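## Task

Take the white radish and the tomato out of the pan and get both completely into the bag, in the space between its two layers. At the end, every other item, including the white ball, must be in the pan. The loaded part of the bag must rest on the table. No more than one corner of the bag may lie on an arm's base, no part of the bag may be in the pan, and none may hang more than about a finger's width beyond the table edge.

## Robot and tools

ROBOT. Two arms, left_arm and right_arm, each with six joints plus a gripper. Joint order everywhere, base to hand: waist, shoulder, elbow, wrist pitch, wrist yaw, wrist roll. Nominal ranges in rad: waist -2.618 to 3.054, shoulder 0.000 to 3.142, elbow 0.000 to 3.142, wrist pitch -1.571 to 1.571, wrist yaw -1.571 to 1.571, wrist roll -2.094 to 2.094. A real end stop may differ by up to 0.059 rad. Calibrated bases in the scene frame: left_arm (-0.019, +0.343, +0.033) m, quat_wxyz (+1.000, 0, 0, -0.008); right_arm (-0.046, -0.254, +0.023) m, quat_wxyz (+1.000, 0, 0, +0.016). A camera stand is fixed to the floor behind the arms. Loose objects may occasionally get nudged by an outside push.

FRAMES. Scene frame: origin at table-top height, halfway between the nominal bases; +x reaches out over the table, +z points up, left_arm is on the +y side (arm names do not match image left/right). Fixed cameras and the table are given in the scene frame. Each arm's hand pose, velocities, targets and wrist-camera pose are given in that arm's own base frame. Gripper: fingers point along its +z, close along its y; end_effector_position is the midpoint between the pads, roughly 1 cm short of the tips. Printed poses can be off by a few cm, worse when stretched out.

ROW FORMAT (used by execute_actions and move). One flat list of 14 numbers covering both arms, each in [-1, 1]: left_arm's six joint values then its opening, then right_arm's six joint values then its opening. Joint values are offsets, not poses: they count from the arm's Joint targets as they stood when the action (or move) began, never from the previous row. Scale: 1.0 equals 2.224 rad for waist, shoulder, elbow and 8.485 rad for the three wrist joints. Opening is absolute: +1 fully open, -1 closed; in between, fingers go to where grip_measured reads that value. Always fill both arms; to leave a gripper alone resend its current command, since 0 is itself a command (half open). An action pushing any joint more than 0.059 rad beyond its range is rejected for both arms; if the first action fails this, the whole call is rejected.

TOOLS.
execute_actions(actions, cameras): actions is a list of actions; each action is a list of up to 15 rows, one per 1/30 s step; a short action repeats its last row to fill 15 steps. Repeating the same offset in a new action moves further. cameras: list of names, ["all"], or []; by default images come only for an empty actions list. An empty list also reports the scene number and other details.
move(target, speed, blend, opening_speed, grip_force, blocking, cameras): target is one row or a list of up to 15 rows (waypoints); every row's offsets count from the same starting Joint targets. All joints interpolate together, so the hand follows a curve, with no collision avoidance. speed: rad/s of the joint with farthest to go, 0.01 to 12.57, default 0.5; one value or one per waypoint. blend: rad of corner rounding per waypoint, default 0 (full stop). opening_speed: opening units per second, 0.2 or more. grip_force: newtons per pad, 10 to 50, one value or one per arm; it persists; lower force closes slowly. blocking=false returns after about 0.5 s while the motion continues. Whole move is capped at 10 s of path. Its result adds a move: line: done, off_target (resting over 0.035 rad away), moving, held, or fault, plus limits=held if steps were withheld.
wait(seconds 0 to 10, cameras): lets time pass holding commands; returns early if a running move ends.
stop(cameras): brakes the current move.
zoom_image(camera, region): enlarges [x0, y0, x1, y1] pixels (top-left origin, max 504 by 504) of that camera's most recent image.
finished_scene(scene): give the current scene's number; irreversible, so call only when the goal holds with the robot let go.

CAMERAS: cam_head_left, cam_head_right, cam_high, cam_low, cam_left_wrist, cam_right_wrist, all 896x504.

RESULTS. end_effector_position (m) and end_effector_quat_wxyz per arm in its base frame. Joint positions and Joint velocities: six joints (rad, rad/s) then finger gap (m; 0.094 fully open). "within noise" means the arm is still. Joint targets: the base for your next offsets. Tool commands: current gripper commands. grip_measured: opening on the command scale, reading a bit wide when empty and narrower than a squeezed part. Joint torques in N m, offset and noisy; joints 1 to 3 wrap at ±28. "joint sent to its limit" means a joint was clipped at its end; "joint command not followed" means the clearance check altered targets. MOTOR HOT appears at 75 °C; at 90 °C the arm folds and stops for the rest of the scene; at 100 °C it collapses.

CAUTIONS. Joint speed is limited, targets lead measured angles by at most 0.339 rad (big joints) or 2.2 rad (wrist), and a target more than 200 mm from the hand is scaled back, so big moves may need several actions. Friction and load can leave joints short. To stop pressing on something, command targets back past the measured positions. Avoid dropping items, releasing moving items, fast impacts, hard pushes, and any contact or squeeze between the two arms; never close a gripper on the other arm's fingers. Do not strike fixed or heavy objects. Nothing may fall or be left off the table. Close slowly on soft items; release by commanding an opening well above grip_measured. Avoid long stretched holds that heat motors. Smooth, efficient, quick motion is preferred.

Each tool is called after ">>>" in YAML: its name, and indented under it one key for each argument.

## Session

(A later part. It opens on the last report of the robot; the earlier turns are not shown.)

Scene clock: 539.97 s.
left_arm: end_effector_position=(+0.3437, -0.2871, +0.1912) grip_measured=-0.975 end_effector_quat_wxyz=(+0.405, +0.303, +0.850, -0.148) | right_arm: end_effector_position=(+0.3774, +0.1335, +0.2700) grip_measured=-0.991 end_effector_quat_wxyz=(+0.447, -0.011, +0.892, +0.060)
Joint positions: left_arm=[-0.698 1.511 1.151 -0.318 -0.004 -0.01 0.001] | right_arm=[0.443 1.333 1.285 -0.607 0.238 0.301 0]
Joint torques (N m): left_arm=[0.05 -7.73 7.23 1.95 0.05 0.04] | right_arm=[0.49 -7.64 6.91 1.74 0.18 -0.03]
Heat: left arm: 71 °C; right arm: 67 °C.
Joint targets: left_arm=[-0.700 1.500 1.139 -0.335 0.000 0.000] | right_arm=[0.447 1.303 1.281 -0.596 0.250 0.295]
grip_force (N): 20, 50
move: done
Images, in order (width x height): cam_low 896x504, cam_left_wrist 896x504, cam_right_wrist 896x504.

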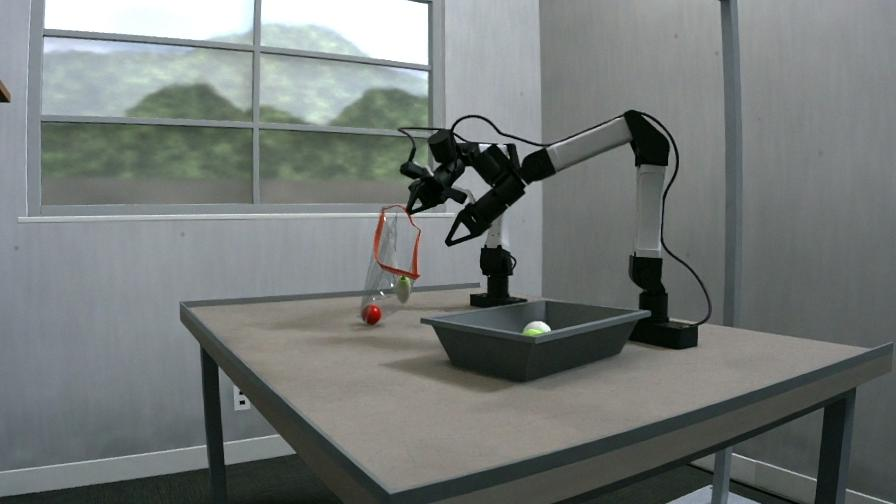

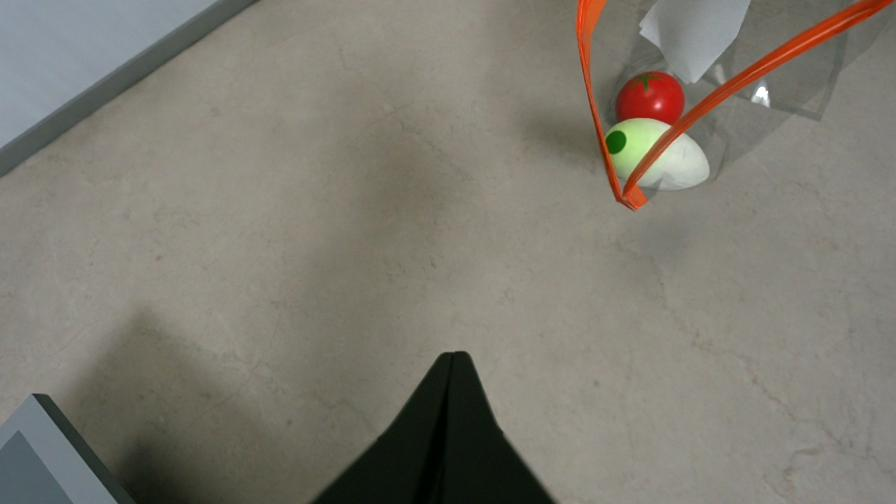

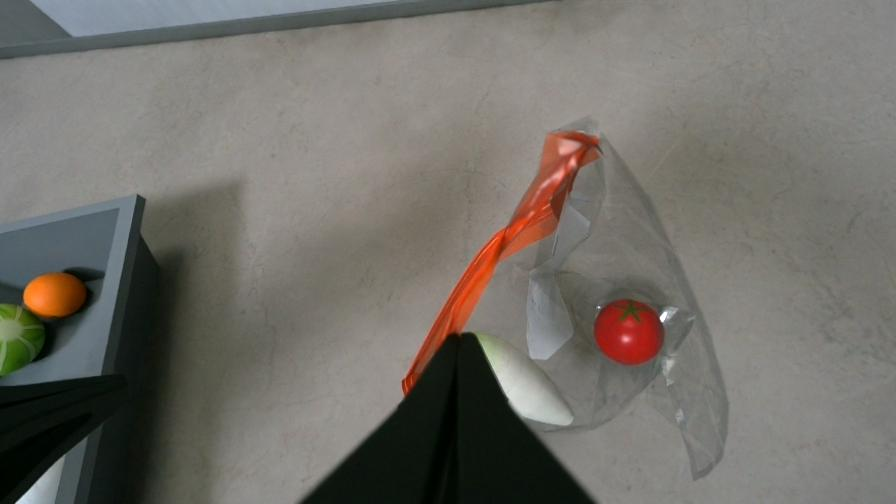

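>>> move:
  target: [-0.0544,0.133,-0.1142,0.0851,0,0,0.1,0,0,0,0,0,0,-1]
  speed: 0.6
  cameras: ["cam_low","cam_left_wrist","cam_right_wrist","cam_head_left"]

>>> zoom_image:
  camera: "cam_low"
  region: [310, 200, 450, 335]

>>> zoom_image:
  camera: "cam_head_left"
  region: [390, 190, 490, 290]

Scene clock: 543.80 s.
left_arm: end_effector_position=(+0.3386, -0.3588, +0.0989) grip_measured=+0.098 end_effector_quat_wxyz=(+0.465, +0.337, +0.793, -0.202) | right_arm: end_effector_position=(+0.3774, +0.1335, +0.2700) grip_measured=-0.991 end_effector_quat_wxyz=(+0.447, -0.011, +0.892, +0.060)
Joint positions: left_arm=[-0.816 1.782 0.894 0.382 -0.004 -0.01 0.052] | right_arm=[0.443 1.333 1.285 -0.607 0.238 0.301 0]
Joint torques (N m): left_arm=[-0.16 -7.27 6.43 2.35 0.05 0.05] | right_arm=[0.47 -7.64 6.91 1.74 0.18 -0.03]
Heat: left arm: 68 °C; right arm: 65 °C.
Joint targets: left_arm=[-0.821 1.796 0.885 0.387 0.000 0.000] | right_arm=[0.447 1.303 1.281 -0.596 0.250 0.295]
grip_force (N): 20, 50
move: done
Images, in order (width x height): cam_head_left 896x504, cam_low 896x504, cam_left_wrist 896x504, cam_right_wrist 896x504.

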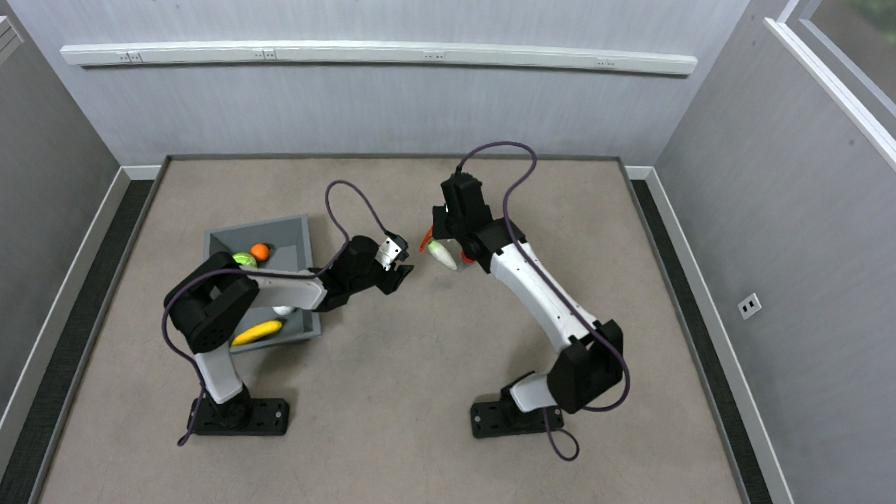

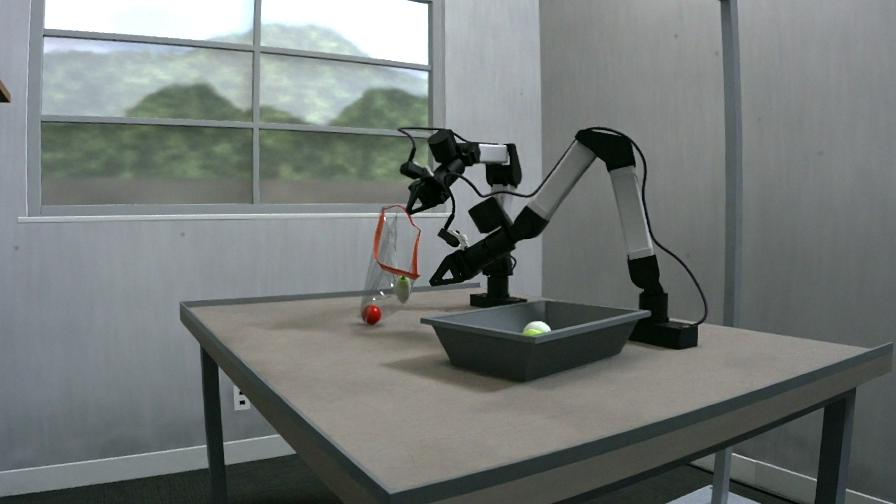

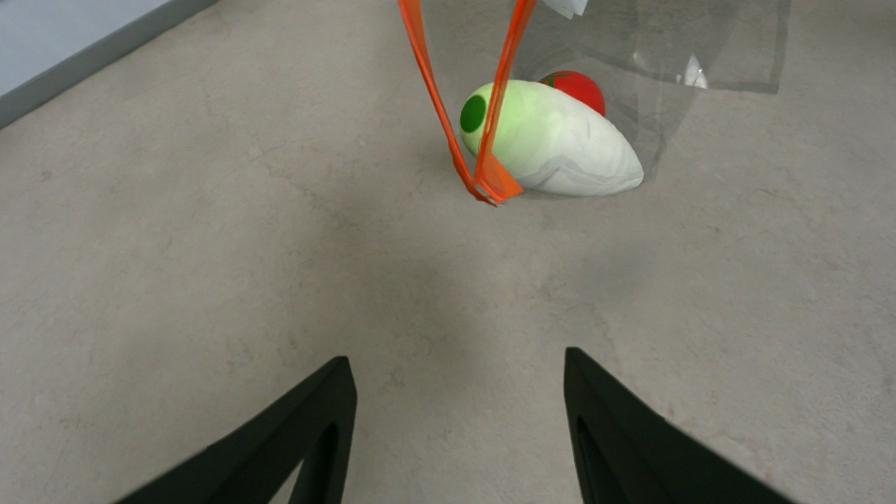

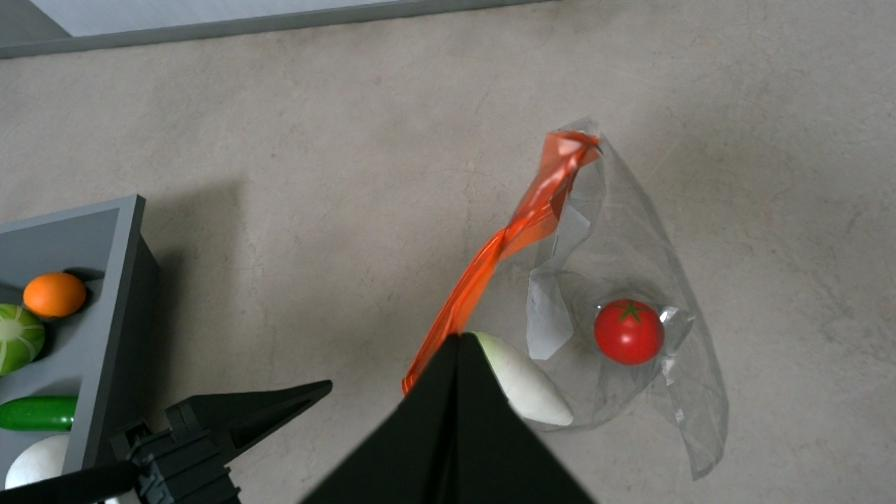

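Scaled by 3.600 from the camera's 896x504 image, which has a finer 1280x720 frame.

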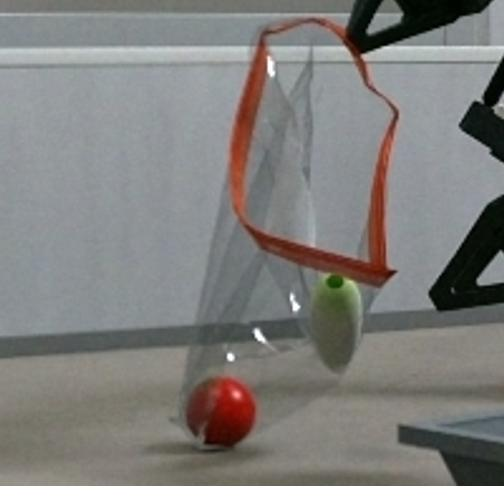

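Scaled by 5.040 from the camera's 896x504 image, which has a finer 1280x720 frame.

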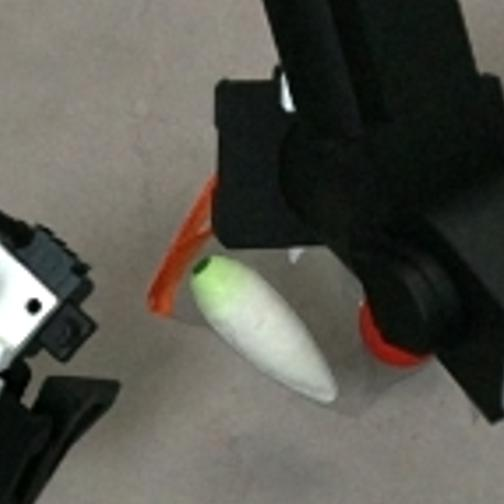

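>>> move:
  target: [-0.004,0.0895,0.1245,-0.0099,0,0,0.1,0,0,0,0,0,0,-1]
  speed: 0.3
  grip_force: [40, 50]
  cameras: ["cam_low","cam_left_wrist"]

>>> zoom_image:
  camera: "cam_low"
  region: [350, 220, 470, 335]

Scene clock: 545.73 s.
left_arm: end_effector_position=(+0.3735, -0.4017, +0.0930) grip_measured=+0.098 end_effector_quat_wxyz=(+0.462, +0.340, +0.794, -0.202) | right_arm: end_effector_position=(+0.3774, +0.1335, +0.2700) grip_measured=-0.991 end_effector_quat_wxyz=(+0.447, -0.011, +0.892, +0.060)
Joint positions: left_arm=[-0.823 1.974 1.139 0.32 -0.004 -0.01 0.052] | right_arm=[0.443 1.333 1.285 -0.607 0.238 0.301 0]
Joint torques (N m): left_arm=[-0.27 -8.53 9.73 2.08 0.04 0.05] | right_arm=[0.47 -7.64 6.9 1.73 0.18 -0.02]
Heat: left arm: 67 °C; right arm: 65 °C.
Joint targets: left_arm=[-0.830 1.995 1.162 0.303 0.000 0.000] | right_arm=[0.447 1.303 1.281 -0.596 0.250 0.295]
grip_force (N): 40, 50
move: done
Images, in order (width x height): cam_low 896x504, cam_left_wrist 896x504.

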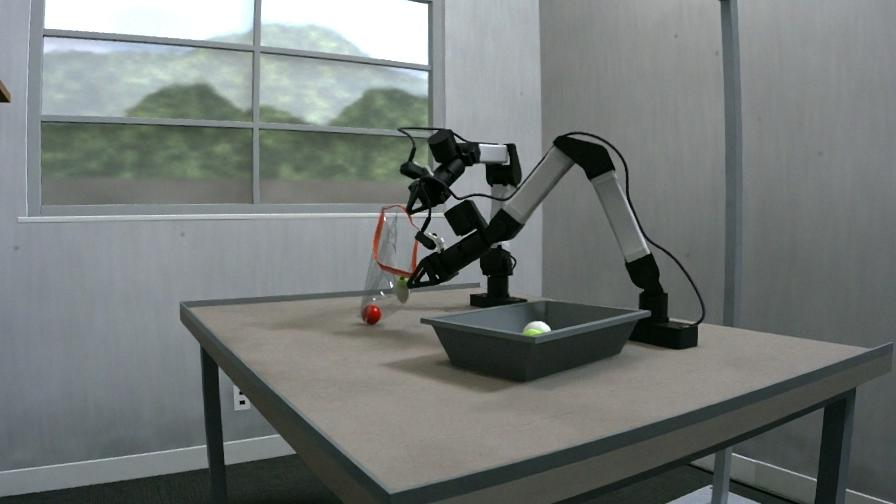

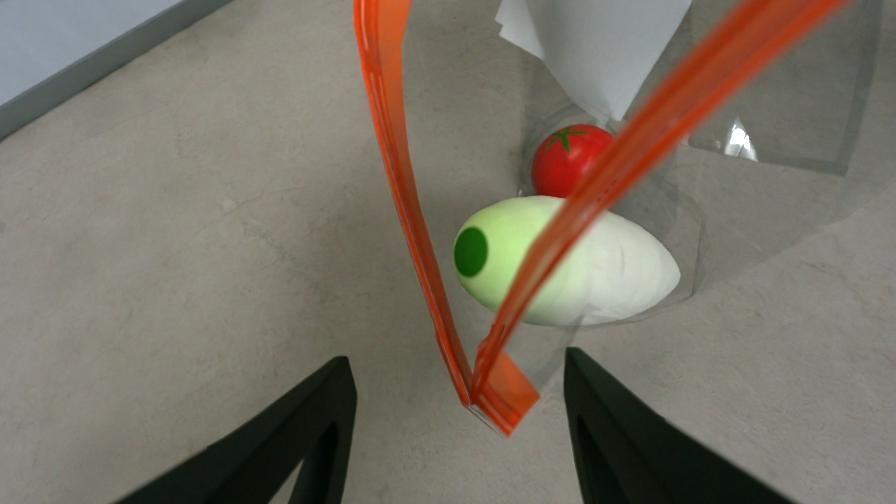

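Scaled by 4.200 from the camera's 896x504 image, which has a finer 1280x720 frame.

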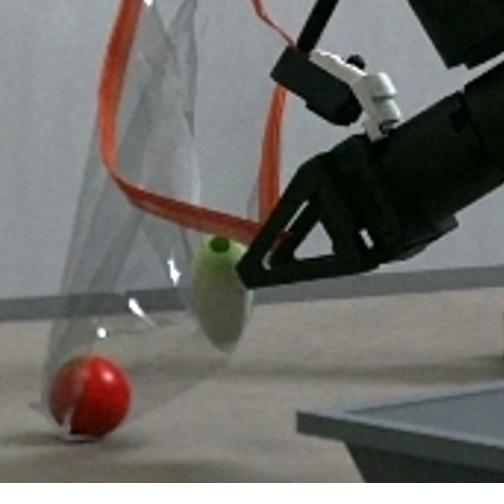

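>>> move:
  target: [0,0,0,0,0,0,-1,0,0,0,0,0,0,-1]
  opening_speed: 0.6
  cameras: ["cam_low","cam_left_wrist"]

>>> zoom_image:
  camera: "cam_low"
  region: [350, 220, 470, 335]

Scene clock: 548.30 s.
left_arm: end_effector_position=(+0.3735, -0.4016, +0.0928) grip_measured=-0.985 end_effector_quat_wxyz=(+0.461, +0.341, +0.794, -0.202) | right_arm: end_effector_position=(+0.3774, +0.1335, +0.2700) grip_measured=-0.991 end_effector_quat_wxyz=(+0.447, -0.011, +0.892, +0.060)
Joint positions: left_arm=[-0.823 1.974 1.139 0.319 -0.004 -0.01 0.001] | right_arm=[0.443 1.333 1.285 -0.607 0.238 0.301 0]
Joint torques (N m): left_arm=[-0.29 -8.53 9.69 2.11 0.05 0.04] | right_arm=[0.49 -7.65 6.91 1.74 0.17 -0.02]
Heat: left arm: 65 °C; right arm: 64 °C.
Joint targets: left_arm=[-0.830 1.995 1.162 0.303 0.000 0.000] | right_arm=[0.447 1.303 1.281 -0.596 0.250 0.295]
grip_force (N): 40, 50
move: done
Images, in order (width x height): cam_low 896x504, cam_left_wrist 896x504.

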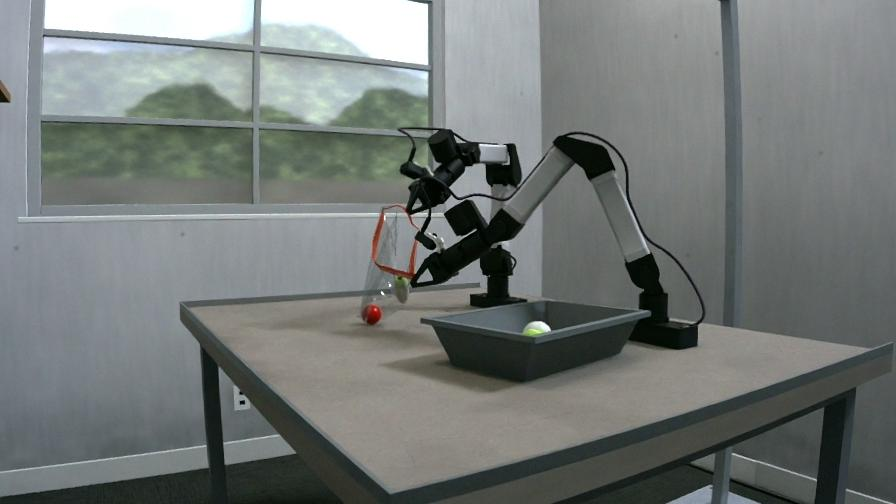

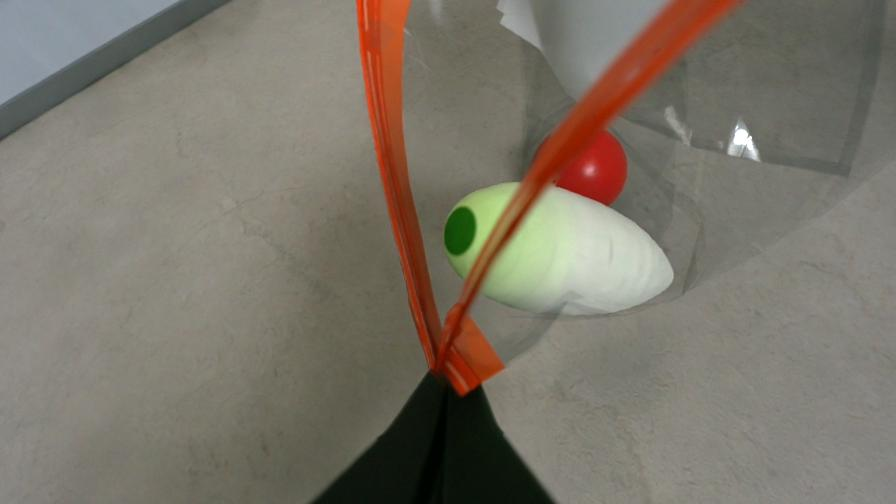

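Scaled by 4.200 from the camera's 896x504 image, which has a finer 1280x720 frame.

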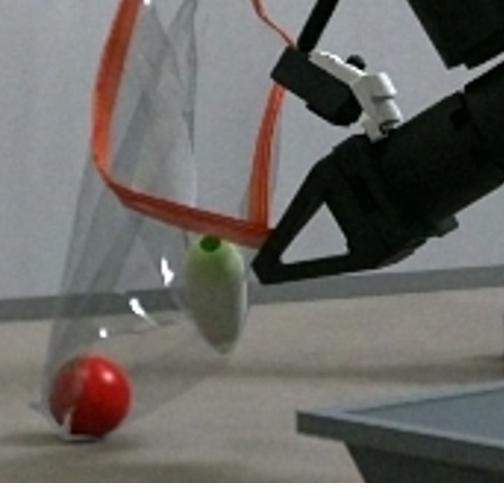

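>>> move:
  target: [0,-0.03,0,0,0,0,-1,0,0,0,0,0,0,-1]
  speed: 0.3
  cameras: ["cam_low","cam_left_wrist"]

>>> zoom_image:
  camera: "cam_low"
  region: [350, 220, 470, 335]

Scene clock: 549.60 s.
left_arm: end_effector_position=(+0.3734, -0.4015, +0.1003) grip_measured=-0.985 end_effector_quat_wxyz=(+0.466, +0.339, +0.791, -0.204) | right_arm: end_effector_position=(+0.3774, +0.1334, +0.2700) grip_measured=-0.991 end_effector_quat_wxyz=(+0.448, -0.011, +0.892, +0.060)
Joint positions: left_arm=[-0.823 1.959 1.139 0.317 -0.004 -0.01 0.001] | right_arm=[0.443 1.333 1.285 -0.607 0.238 0.301 0]
Joint torques (N m): left_arm=[-0.29 -12.45 9.81 2.13 0.05 0.04] | right_arm=[0.51 -7.62 6.9 1.74 0.17 -0.03]
Heat: left arm: 64 °C; right arm: 64 °C.
Joint targets: left_arm=[-0.830 1.928 1.162 0.303 0.000 0.000] | right_arm=[0.447 1.303 1.281 -0.596 0.250 0.295]
grip_force (N): 40, 50
move: done
Images, in order (width x height): cam_low 896x504, cam_left_wrist 896x504.

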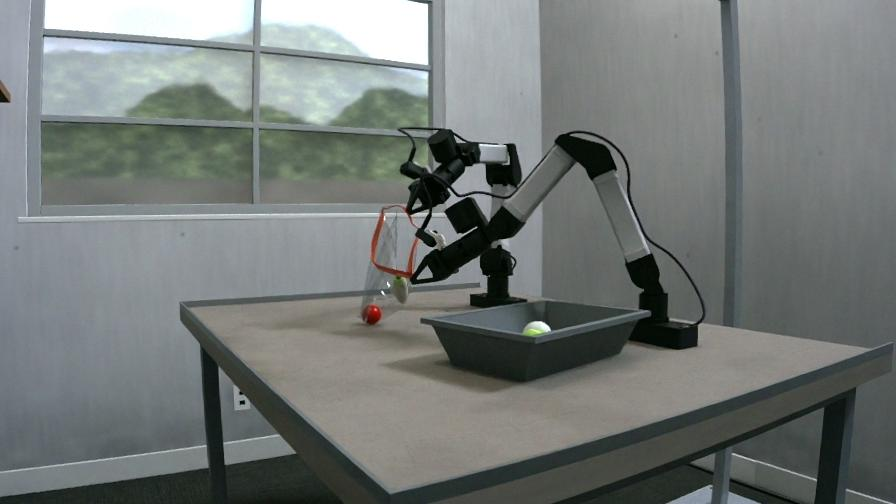

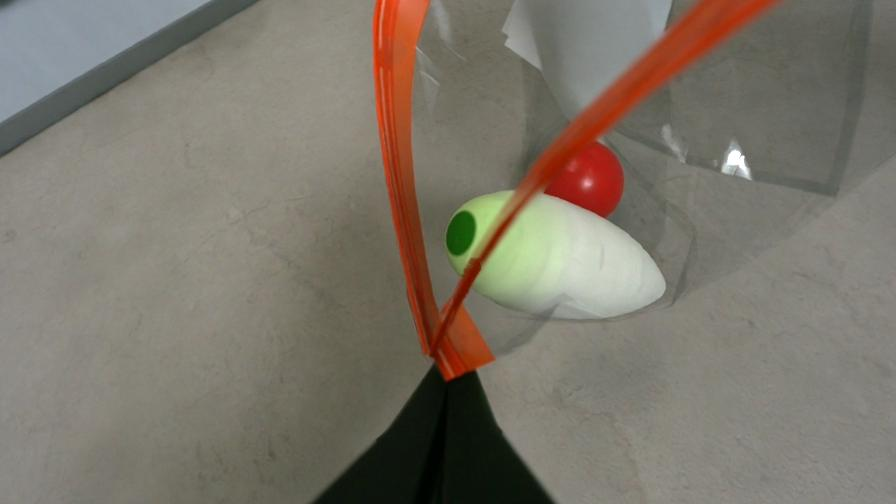

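Scaled by 4.200 from the camera's 896x504 image, which has a finer 1280x720 frame.

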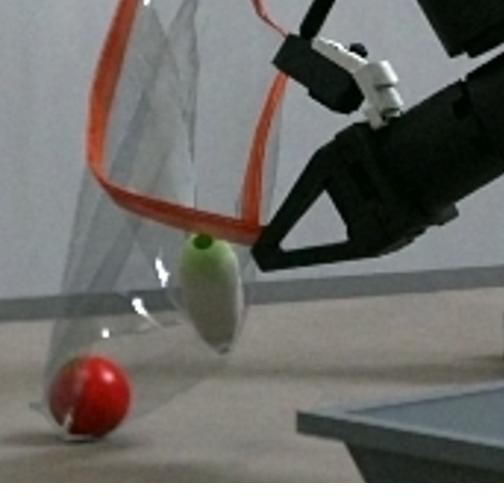

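>>> move:
  target:
    - [0,0,0,0,0,0,0.05,0,0,0,0,0,0,-1]
    - [0,0.0513,0.048,-0.0038,0,0,0.05,0,0,0,0,0,0,-1]
  speed: 0.3
  opening_speed: 1.0
  cameras: ["cam_low","cam_left_wrist"]

>>> zoom_image:
  camera: "cam_low"
  region: [350, 220, 470, 335]

Scene clock: 552.20 s.
left_arm: end_effector_position=(+0.3887, -0.4180, +0.1041) grip_measured=+0.048 end_effector_quat_wxyz=(+0.470, +0.338, +0.789, -0.206) | right_arm: end_effector_position=(+0.3774, +0.1334, +0.2700) grip_measured=-0.991 end_effector_quat_wxyz=(+0.448, -0.011, +0.892, +0.060)
Joint positions: left_arm=[-0.823 2.025 1.246 0.286 -0.004 -0.01 0.049] | right_arm=[0.443 1.333 1.285 -0.607 0.238 0.301 0]
Joint torques (N m): left_arm=[-0.27 -9.4 9.95 2.15 0.04 0.05] | right_arm=[0.5 -7.65 6.9 1.74 0.17 -0.03]
Heat: left arm: 64 °C; right arm: 63 °C.
Joint targets: left_arm=[-0.830 2.042 1.268 0.271 0.000 0.000] | right_arm=[0.447 1.303 1.281 -0.596 0.250 0.295]
grip_force (N): 40, 50
move: done
Images, in order (width x height): cam_low 896x504, cam_left_wrist 896x504.

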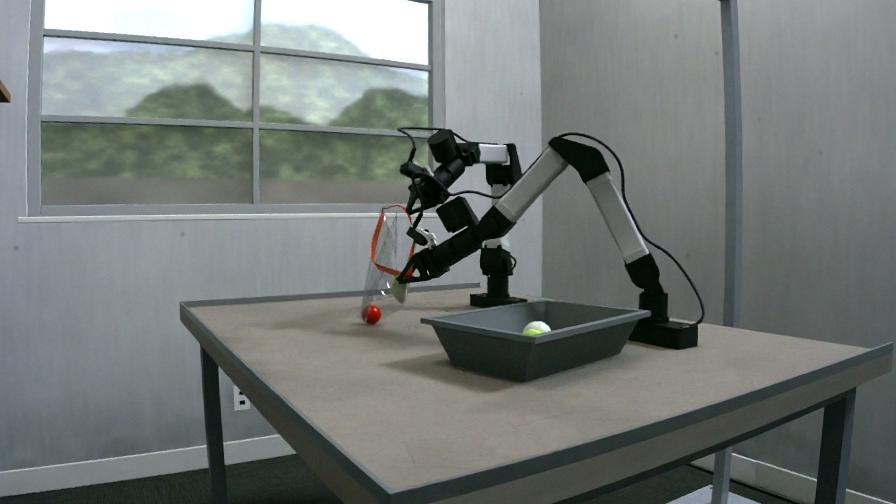

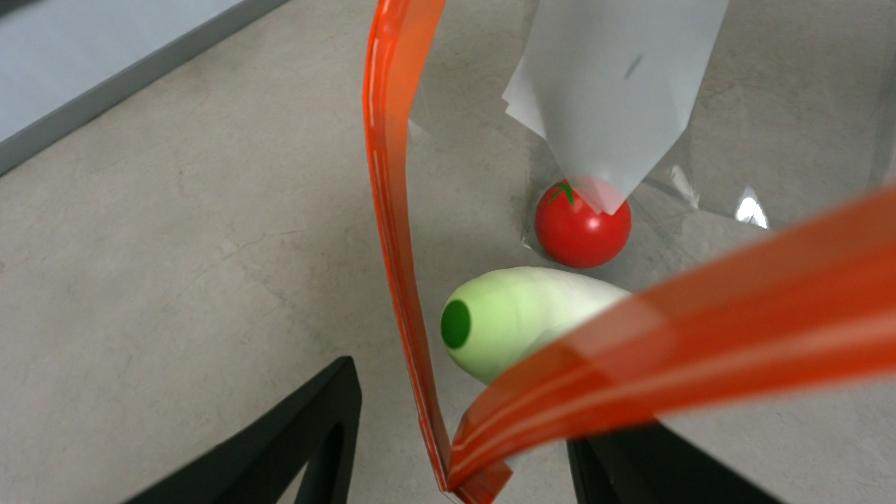

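Scaled by 4.200 from the camera's 896x504 image, which has a finer 1280x720 frame.

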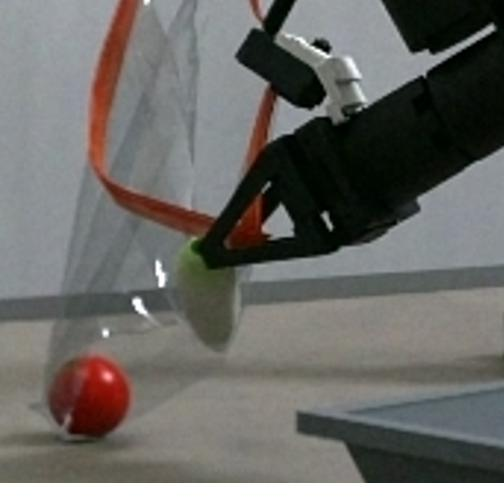

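>>> move:
  target:
    - [0,-0.0436,-0.0238,0.0018,0,0,0.05,0,0,0,0,0,0,-1]
    - [0,-0.0436,-0.0238,0.0018,0,0,-1,0,0,0,0,0,0,-1]
  speed: 0.3
  opening_speed: 0.8
  cameras: ["cam_low","cam_left_wrist"]

>>> zoom_image:
  camera: "cam_low"
  region: [350, 220, 470, 335]

Scene clock: 555.63 s.
left_arm: end_effector_position=(+0.3860, -0.4151, +0.1261) grip_measured=-0.980 end_effector_quat_wxyz=(+0.485, +0.334, +0.780, -0.213) | right_arm: end_effector_position=(+0.3774, +0.1334, +0.2700) grip_measured=-0.991 end_effector_quat_wxyz=(+0.448, -0.011, +0.892, +0.060)
Joint positions: left_arm=[-0.823 1.972 1.229 0.289 -0.004 -0.01 0.001] | right_arm=[0.443 1.333 1.285 -0.607 0.238 0.301 0]
Joint torques (N m): left_arm=[-0.31 -12.56 6.58 2.31 0.04 0.06] | right_arm=[0.5 -7.65 6.91 1.73 0.17 -0.02]
Heat: left arm: 64 °C; right arm: 62 °C.
Joint targets: left_arm=[-0.830 1.945 1.216 0.286 0.000 0.000] | right_arm=[0.447 1.303 1.281 -0.596 0.250 0.295]
grip_force (N): 40, 50
move: done
Images, in order (width x height): cam_low 896x504, cam_left_wrist 896x504.

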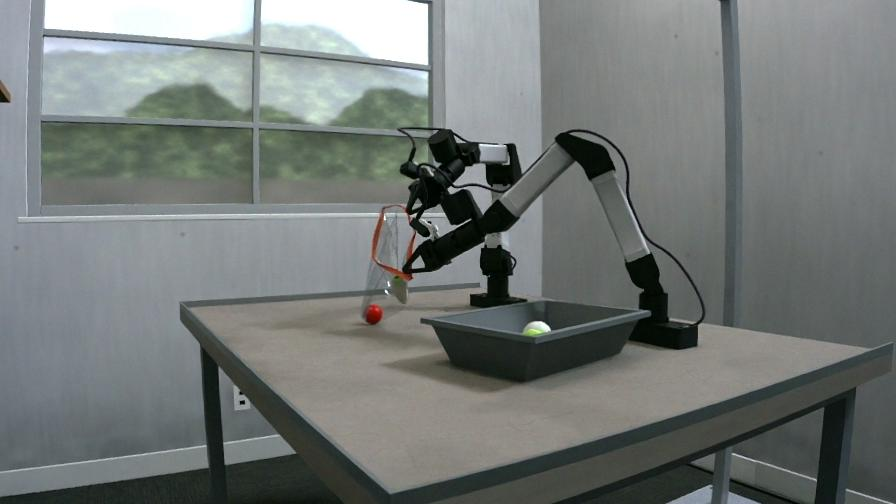

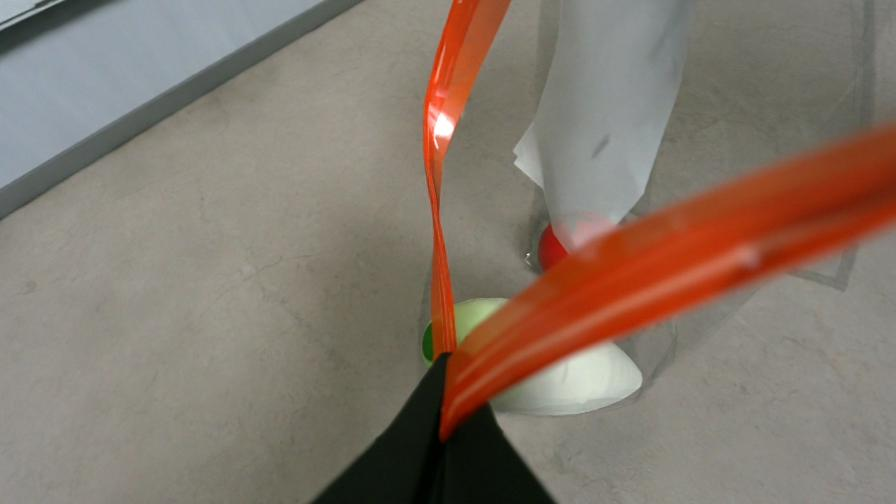

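Scaled by 4.200 from the camera's 896x504 image, which has a finer 1280x720 frame.

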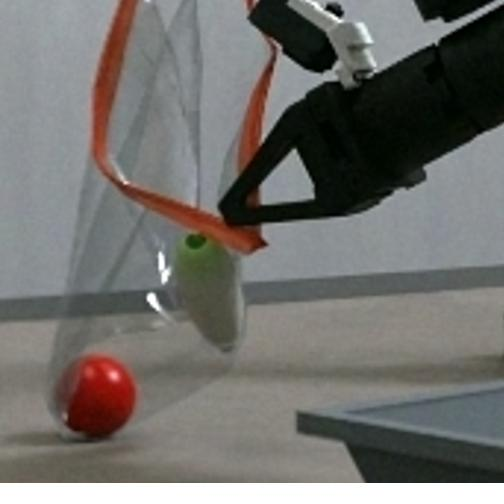

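>>> move:
  target: [0,-0.04,0,0,0,0,-1,0,0,0,0,0,0,-1]
  speed: 0.2
  cameras: ["cam_low","cam_left_wrist"]

>>> zoom_image:
  camera: "cam_low"
  region: [350, 220, 470, 335]

Scene clock: 556.67 s.
left_arm: end_effector_position=(+0.3833, -0.4122, +0.1730) grip_measured=-0.981 end_effector_quat_wxyz=(+0.518, +0.325, +0.758, -0.227) | right_arm: end_effector_position=(+0.3775, +0.1329, +0.2701) grip_measured=-0.991 end_effector_quat_wxyz=(+0.448, -0.010, +0.892, +0.059)
Joint positions: left_arm=[-0.823 1.883 1.225 0.289 -0.004 -0.01 0.001] | right_arm=[0.443 1.333 1.285 -0.607 0.241 0.301 0]
Joint torques (N m): left_arm=[-0.28 -11.95 7.24 2.39 0.04 0.05] | right_arm=[0.49 -7.65 6.9 1.74 0.15 -0.02]
Heat: left arm: 64 °C; right arm: 62 °C.
Joint targets: left_arm=[-0.830 1.856 1.216 0.286 0.000 0.000] | right_arm=[0.447 1.303 1.281 -0.596 0.250 0.295]
grip_force (N): 40, 50
move: done
Images, in order (width x height): cam_low 896x504, cam_left_wrist 896x504.

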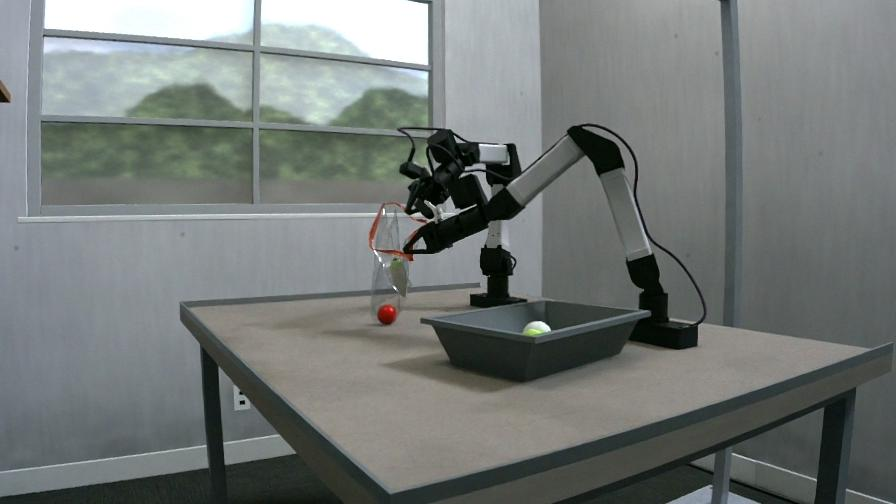

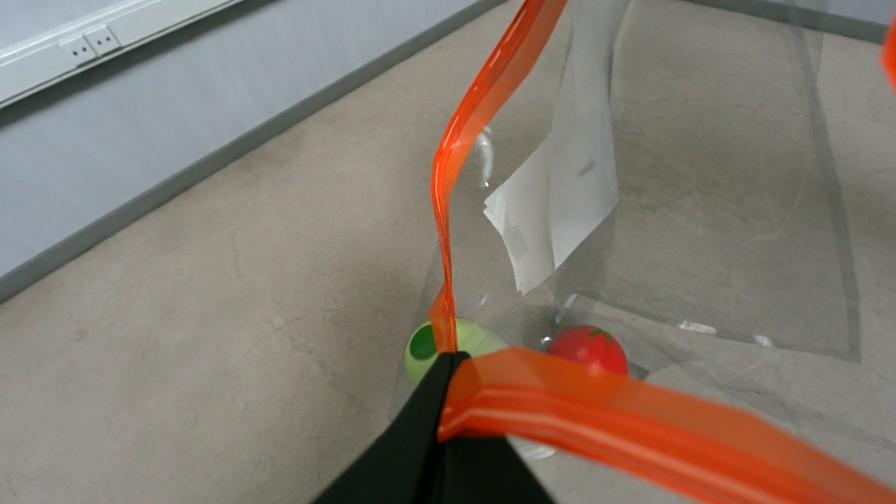

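Scaled by 4.200 from the camera's 896x504 image, which has a finer 1280x720 frame.

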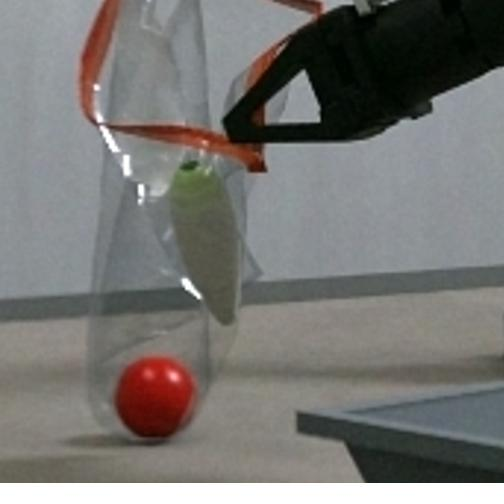

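>>> move:
  target: [0,-0.03,0,0,0,0,-1,-0.07,0,0,0,0,0,-1]
  speed: 0.25
  cameras: ["cam_low","cam_left_wrist","cam_right_wrist"]

>>> zoom_image:
  camera: "cam_low"
  region: [350, 200, 470, 335]

Scene clock: 557.97 s.
left_arm: end_effector_position=(+0.3801, -0.4087, +0.2066) grip_measured=-0.981 end_effector_quat_wxyz=(+0.541, +0.318, +0.742, -0.237) | right_arm: end_effector_position=(+0.3928, +0.0770, +0.2701) grip_measured=-0.991 end_effector_quat_wxyz=(+0.451, +0.055, +0.890, +0.026)
Joint positions: left_arm=[-0.823 1.82 1.225 0.289 -0.004 -0.01 0.001] | right_arm=[0.298 1.333 1.285 -0.607 0.241 0.301 0]
Joint torques (N m): left_arm=[-0.29 -11.95 7.42 2.41 0.04 0.05] | right_arm=[-0.66 -7.65 6.93 1.73 0.1 -0.03]
Heat: left arm: 64 °C; right arm: 61 °C.
Joint targets: left_arm=[-0.830 1.790 1.216 0.286 0.000 0.000] | right_arm=[0.292 1.303 1.281 -0.596 0.250 0.295]
grip_force (N): 40, 50
move: done
Images, in order (width x height): cam_low 896x504, cam_left_wrist 896x504, cam_right_wrist 896x504.

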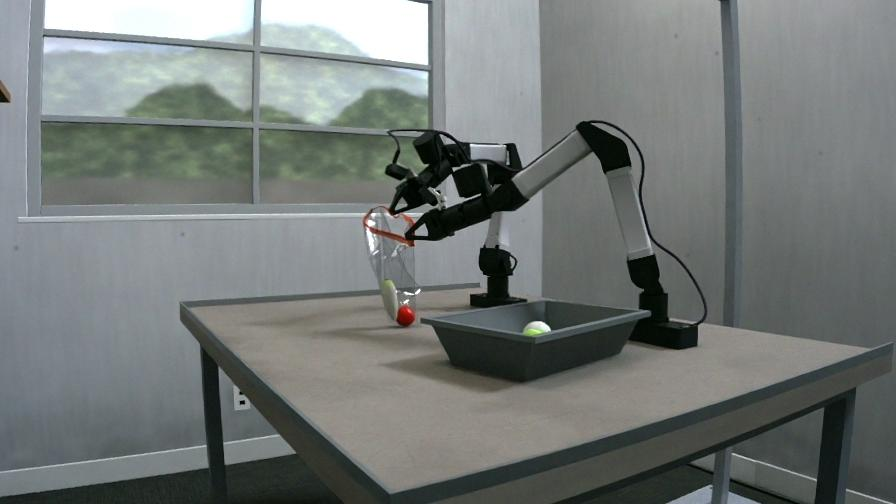

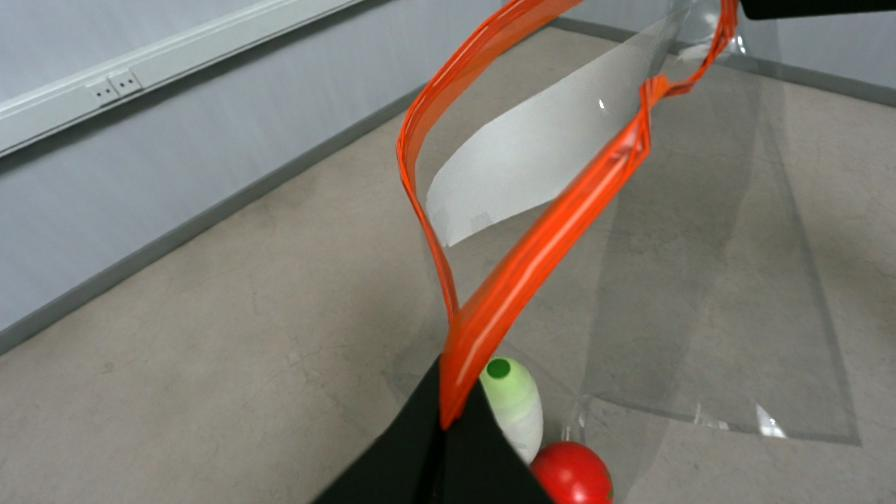

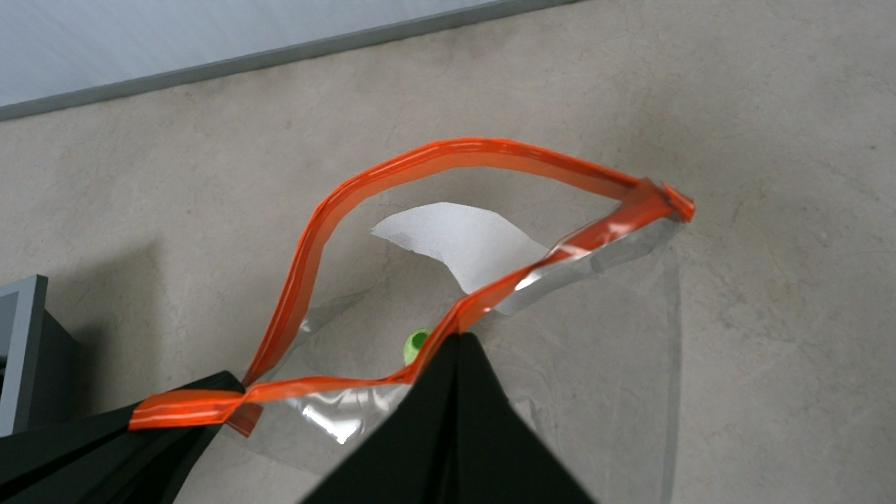

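Scaled by 3.733 from the camera's 896x504 image, which has a finer 1280x720 frame.

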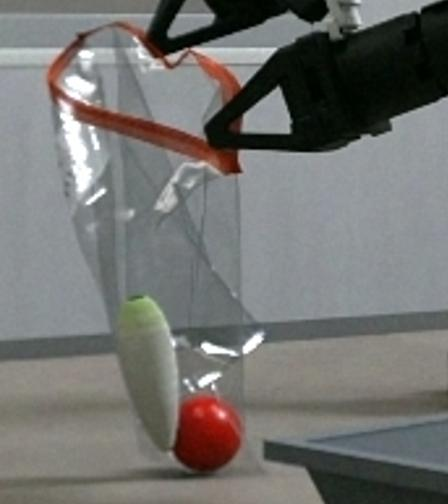

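>>> move:
  target:
    - [-0.0508,0.2,0.2094,-0.0156,0,0,-1,-0.1221,0,-0.1113,0.0246,0,0,-1]
    - [-0.078,0.355,0.3772,-0.019,0,0,-1,-0.2228,0.083,-0.2494,0.0828,0,0,-1]
  speed: 0.25
  blend: [0.05,0]
  cameras: ["cam_low","cam_left_wrist","cam_right_wrist","cam_head_left"]

>>> zoom_image:
  camera: "cam_low"
  region: [320, 200, 460, 335]

>>> zoom_image:
  camera: "cam_head_left"
  region: [420, 190, 550, 290]

Scene clock: 565.77 s.
left_arm: end_effector_position=(+0.3852, -0.5975, +0.0934) grip_measured=-0.981 end_effector_quat_wxyz=(+0.488, +0.393, +0.732, -0.267) | right_arm: end_effector_position=(+0.3915, -0.1198, +0.1040) grip_measured=-0.991 end_effector_quat_wxyz=(+0.440, +0.270, +0.852, -0.085)
Joint positions: left_arm=[-0.999 2.555 2.027 0.136 -0.004 -0.01 0.001] | right_arm=[-0.195 1.478 0.729 0.086 0.241 0.301 0]
Joint torques (N m): left_arm=[-0.05 -13.04 11.21 2.25 0.05 0.05] | right_arm=[-0.81 -4.83 6.41 1.76 0.14 -0.03]
Heat: left arm: 63 °C; right arm: 59 °C.
Joint targets: left_arm=[-1.003 2.579 2.055 0.125 0.000 0.000] | right_arm=[-0.204 1.488 0.727 0.106 0.250 0.295]
grip_force (N): 40, 50
move: done
Images, in order (width x height): cam_head_left 896x504, cam_low 896x504, cam_left_wrist 896x504, cam_right_wrist 896x504.

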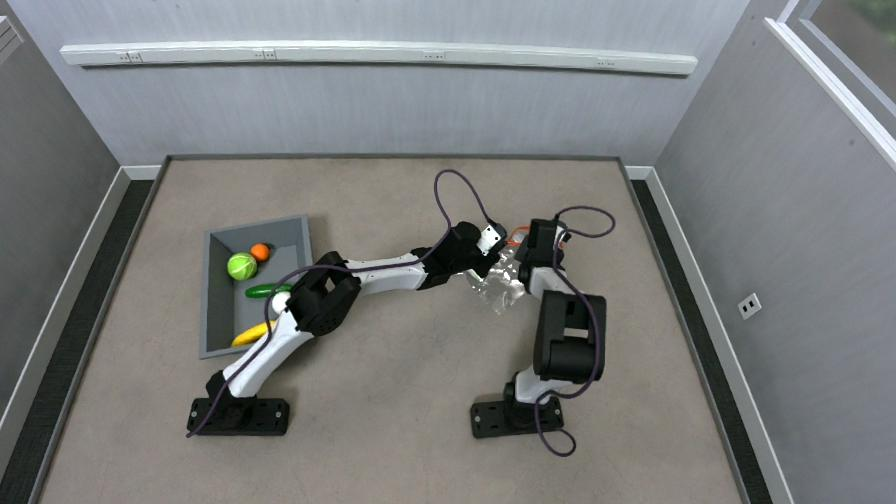

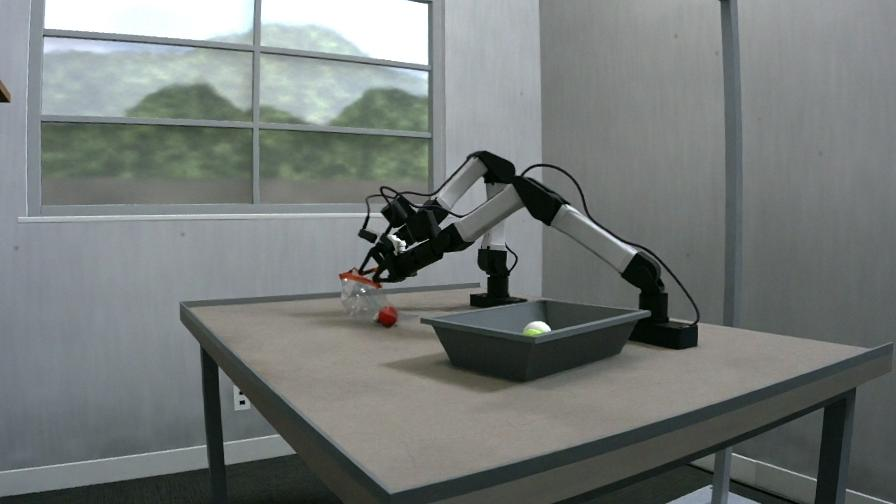

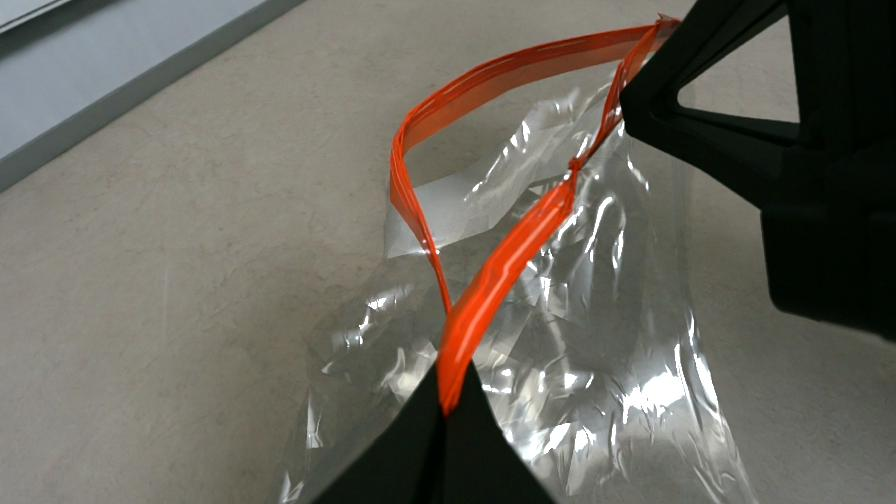

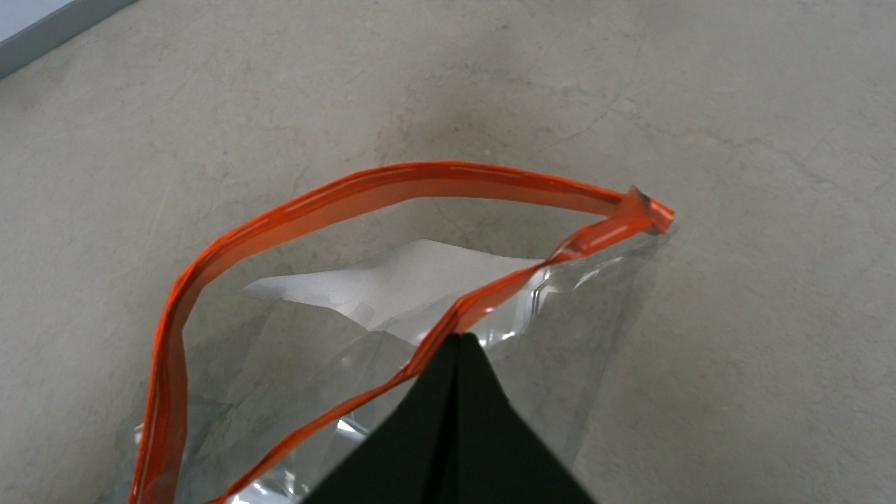

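Scaled by 3.600 from the camera's 896x504 image, which has a finer 1280x720 frame.

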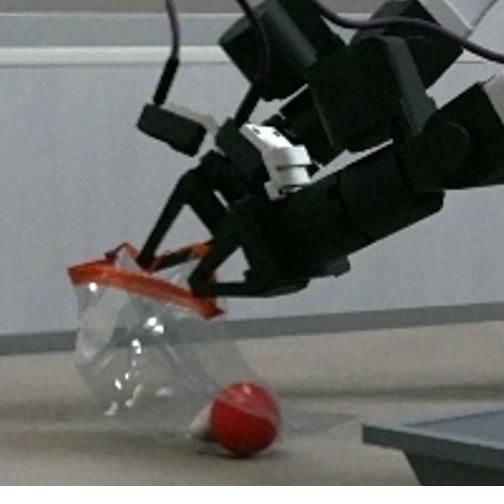

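Scaled by 3.877 from the camera's 896x504 image, which has a finer 1280x720 frame.

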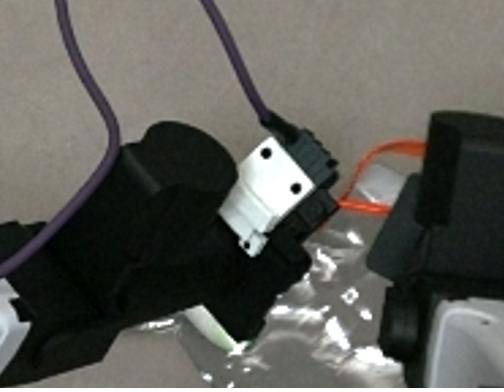

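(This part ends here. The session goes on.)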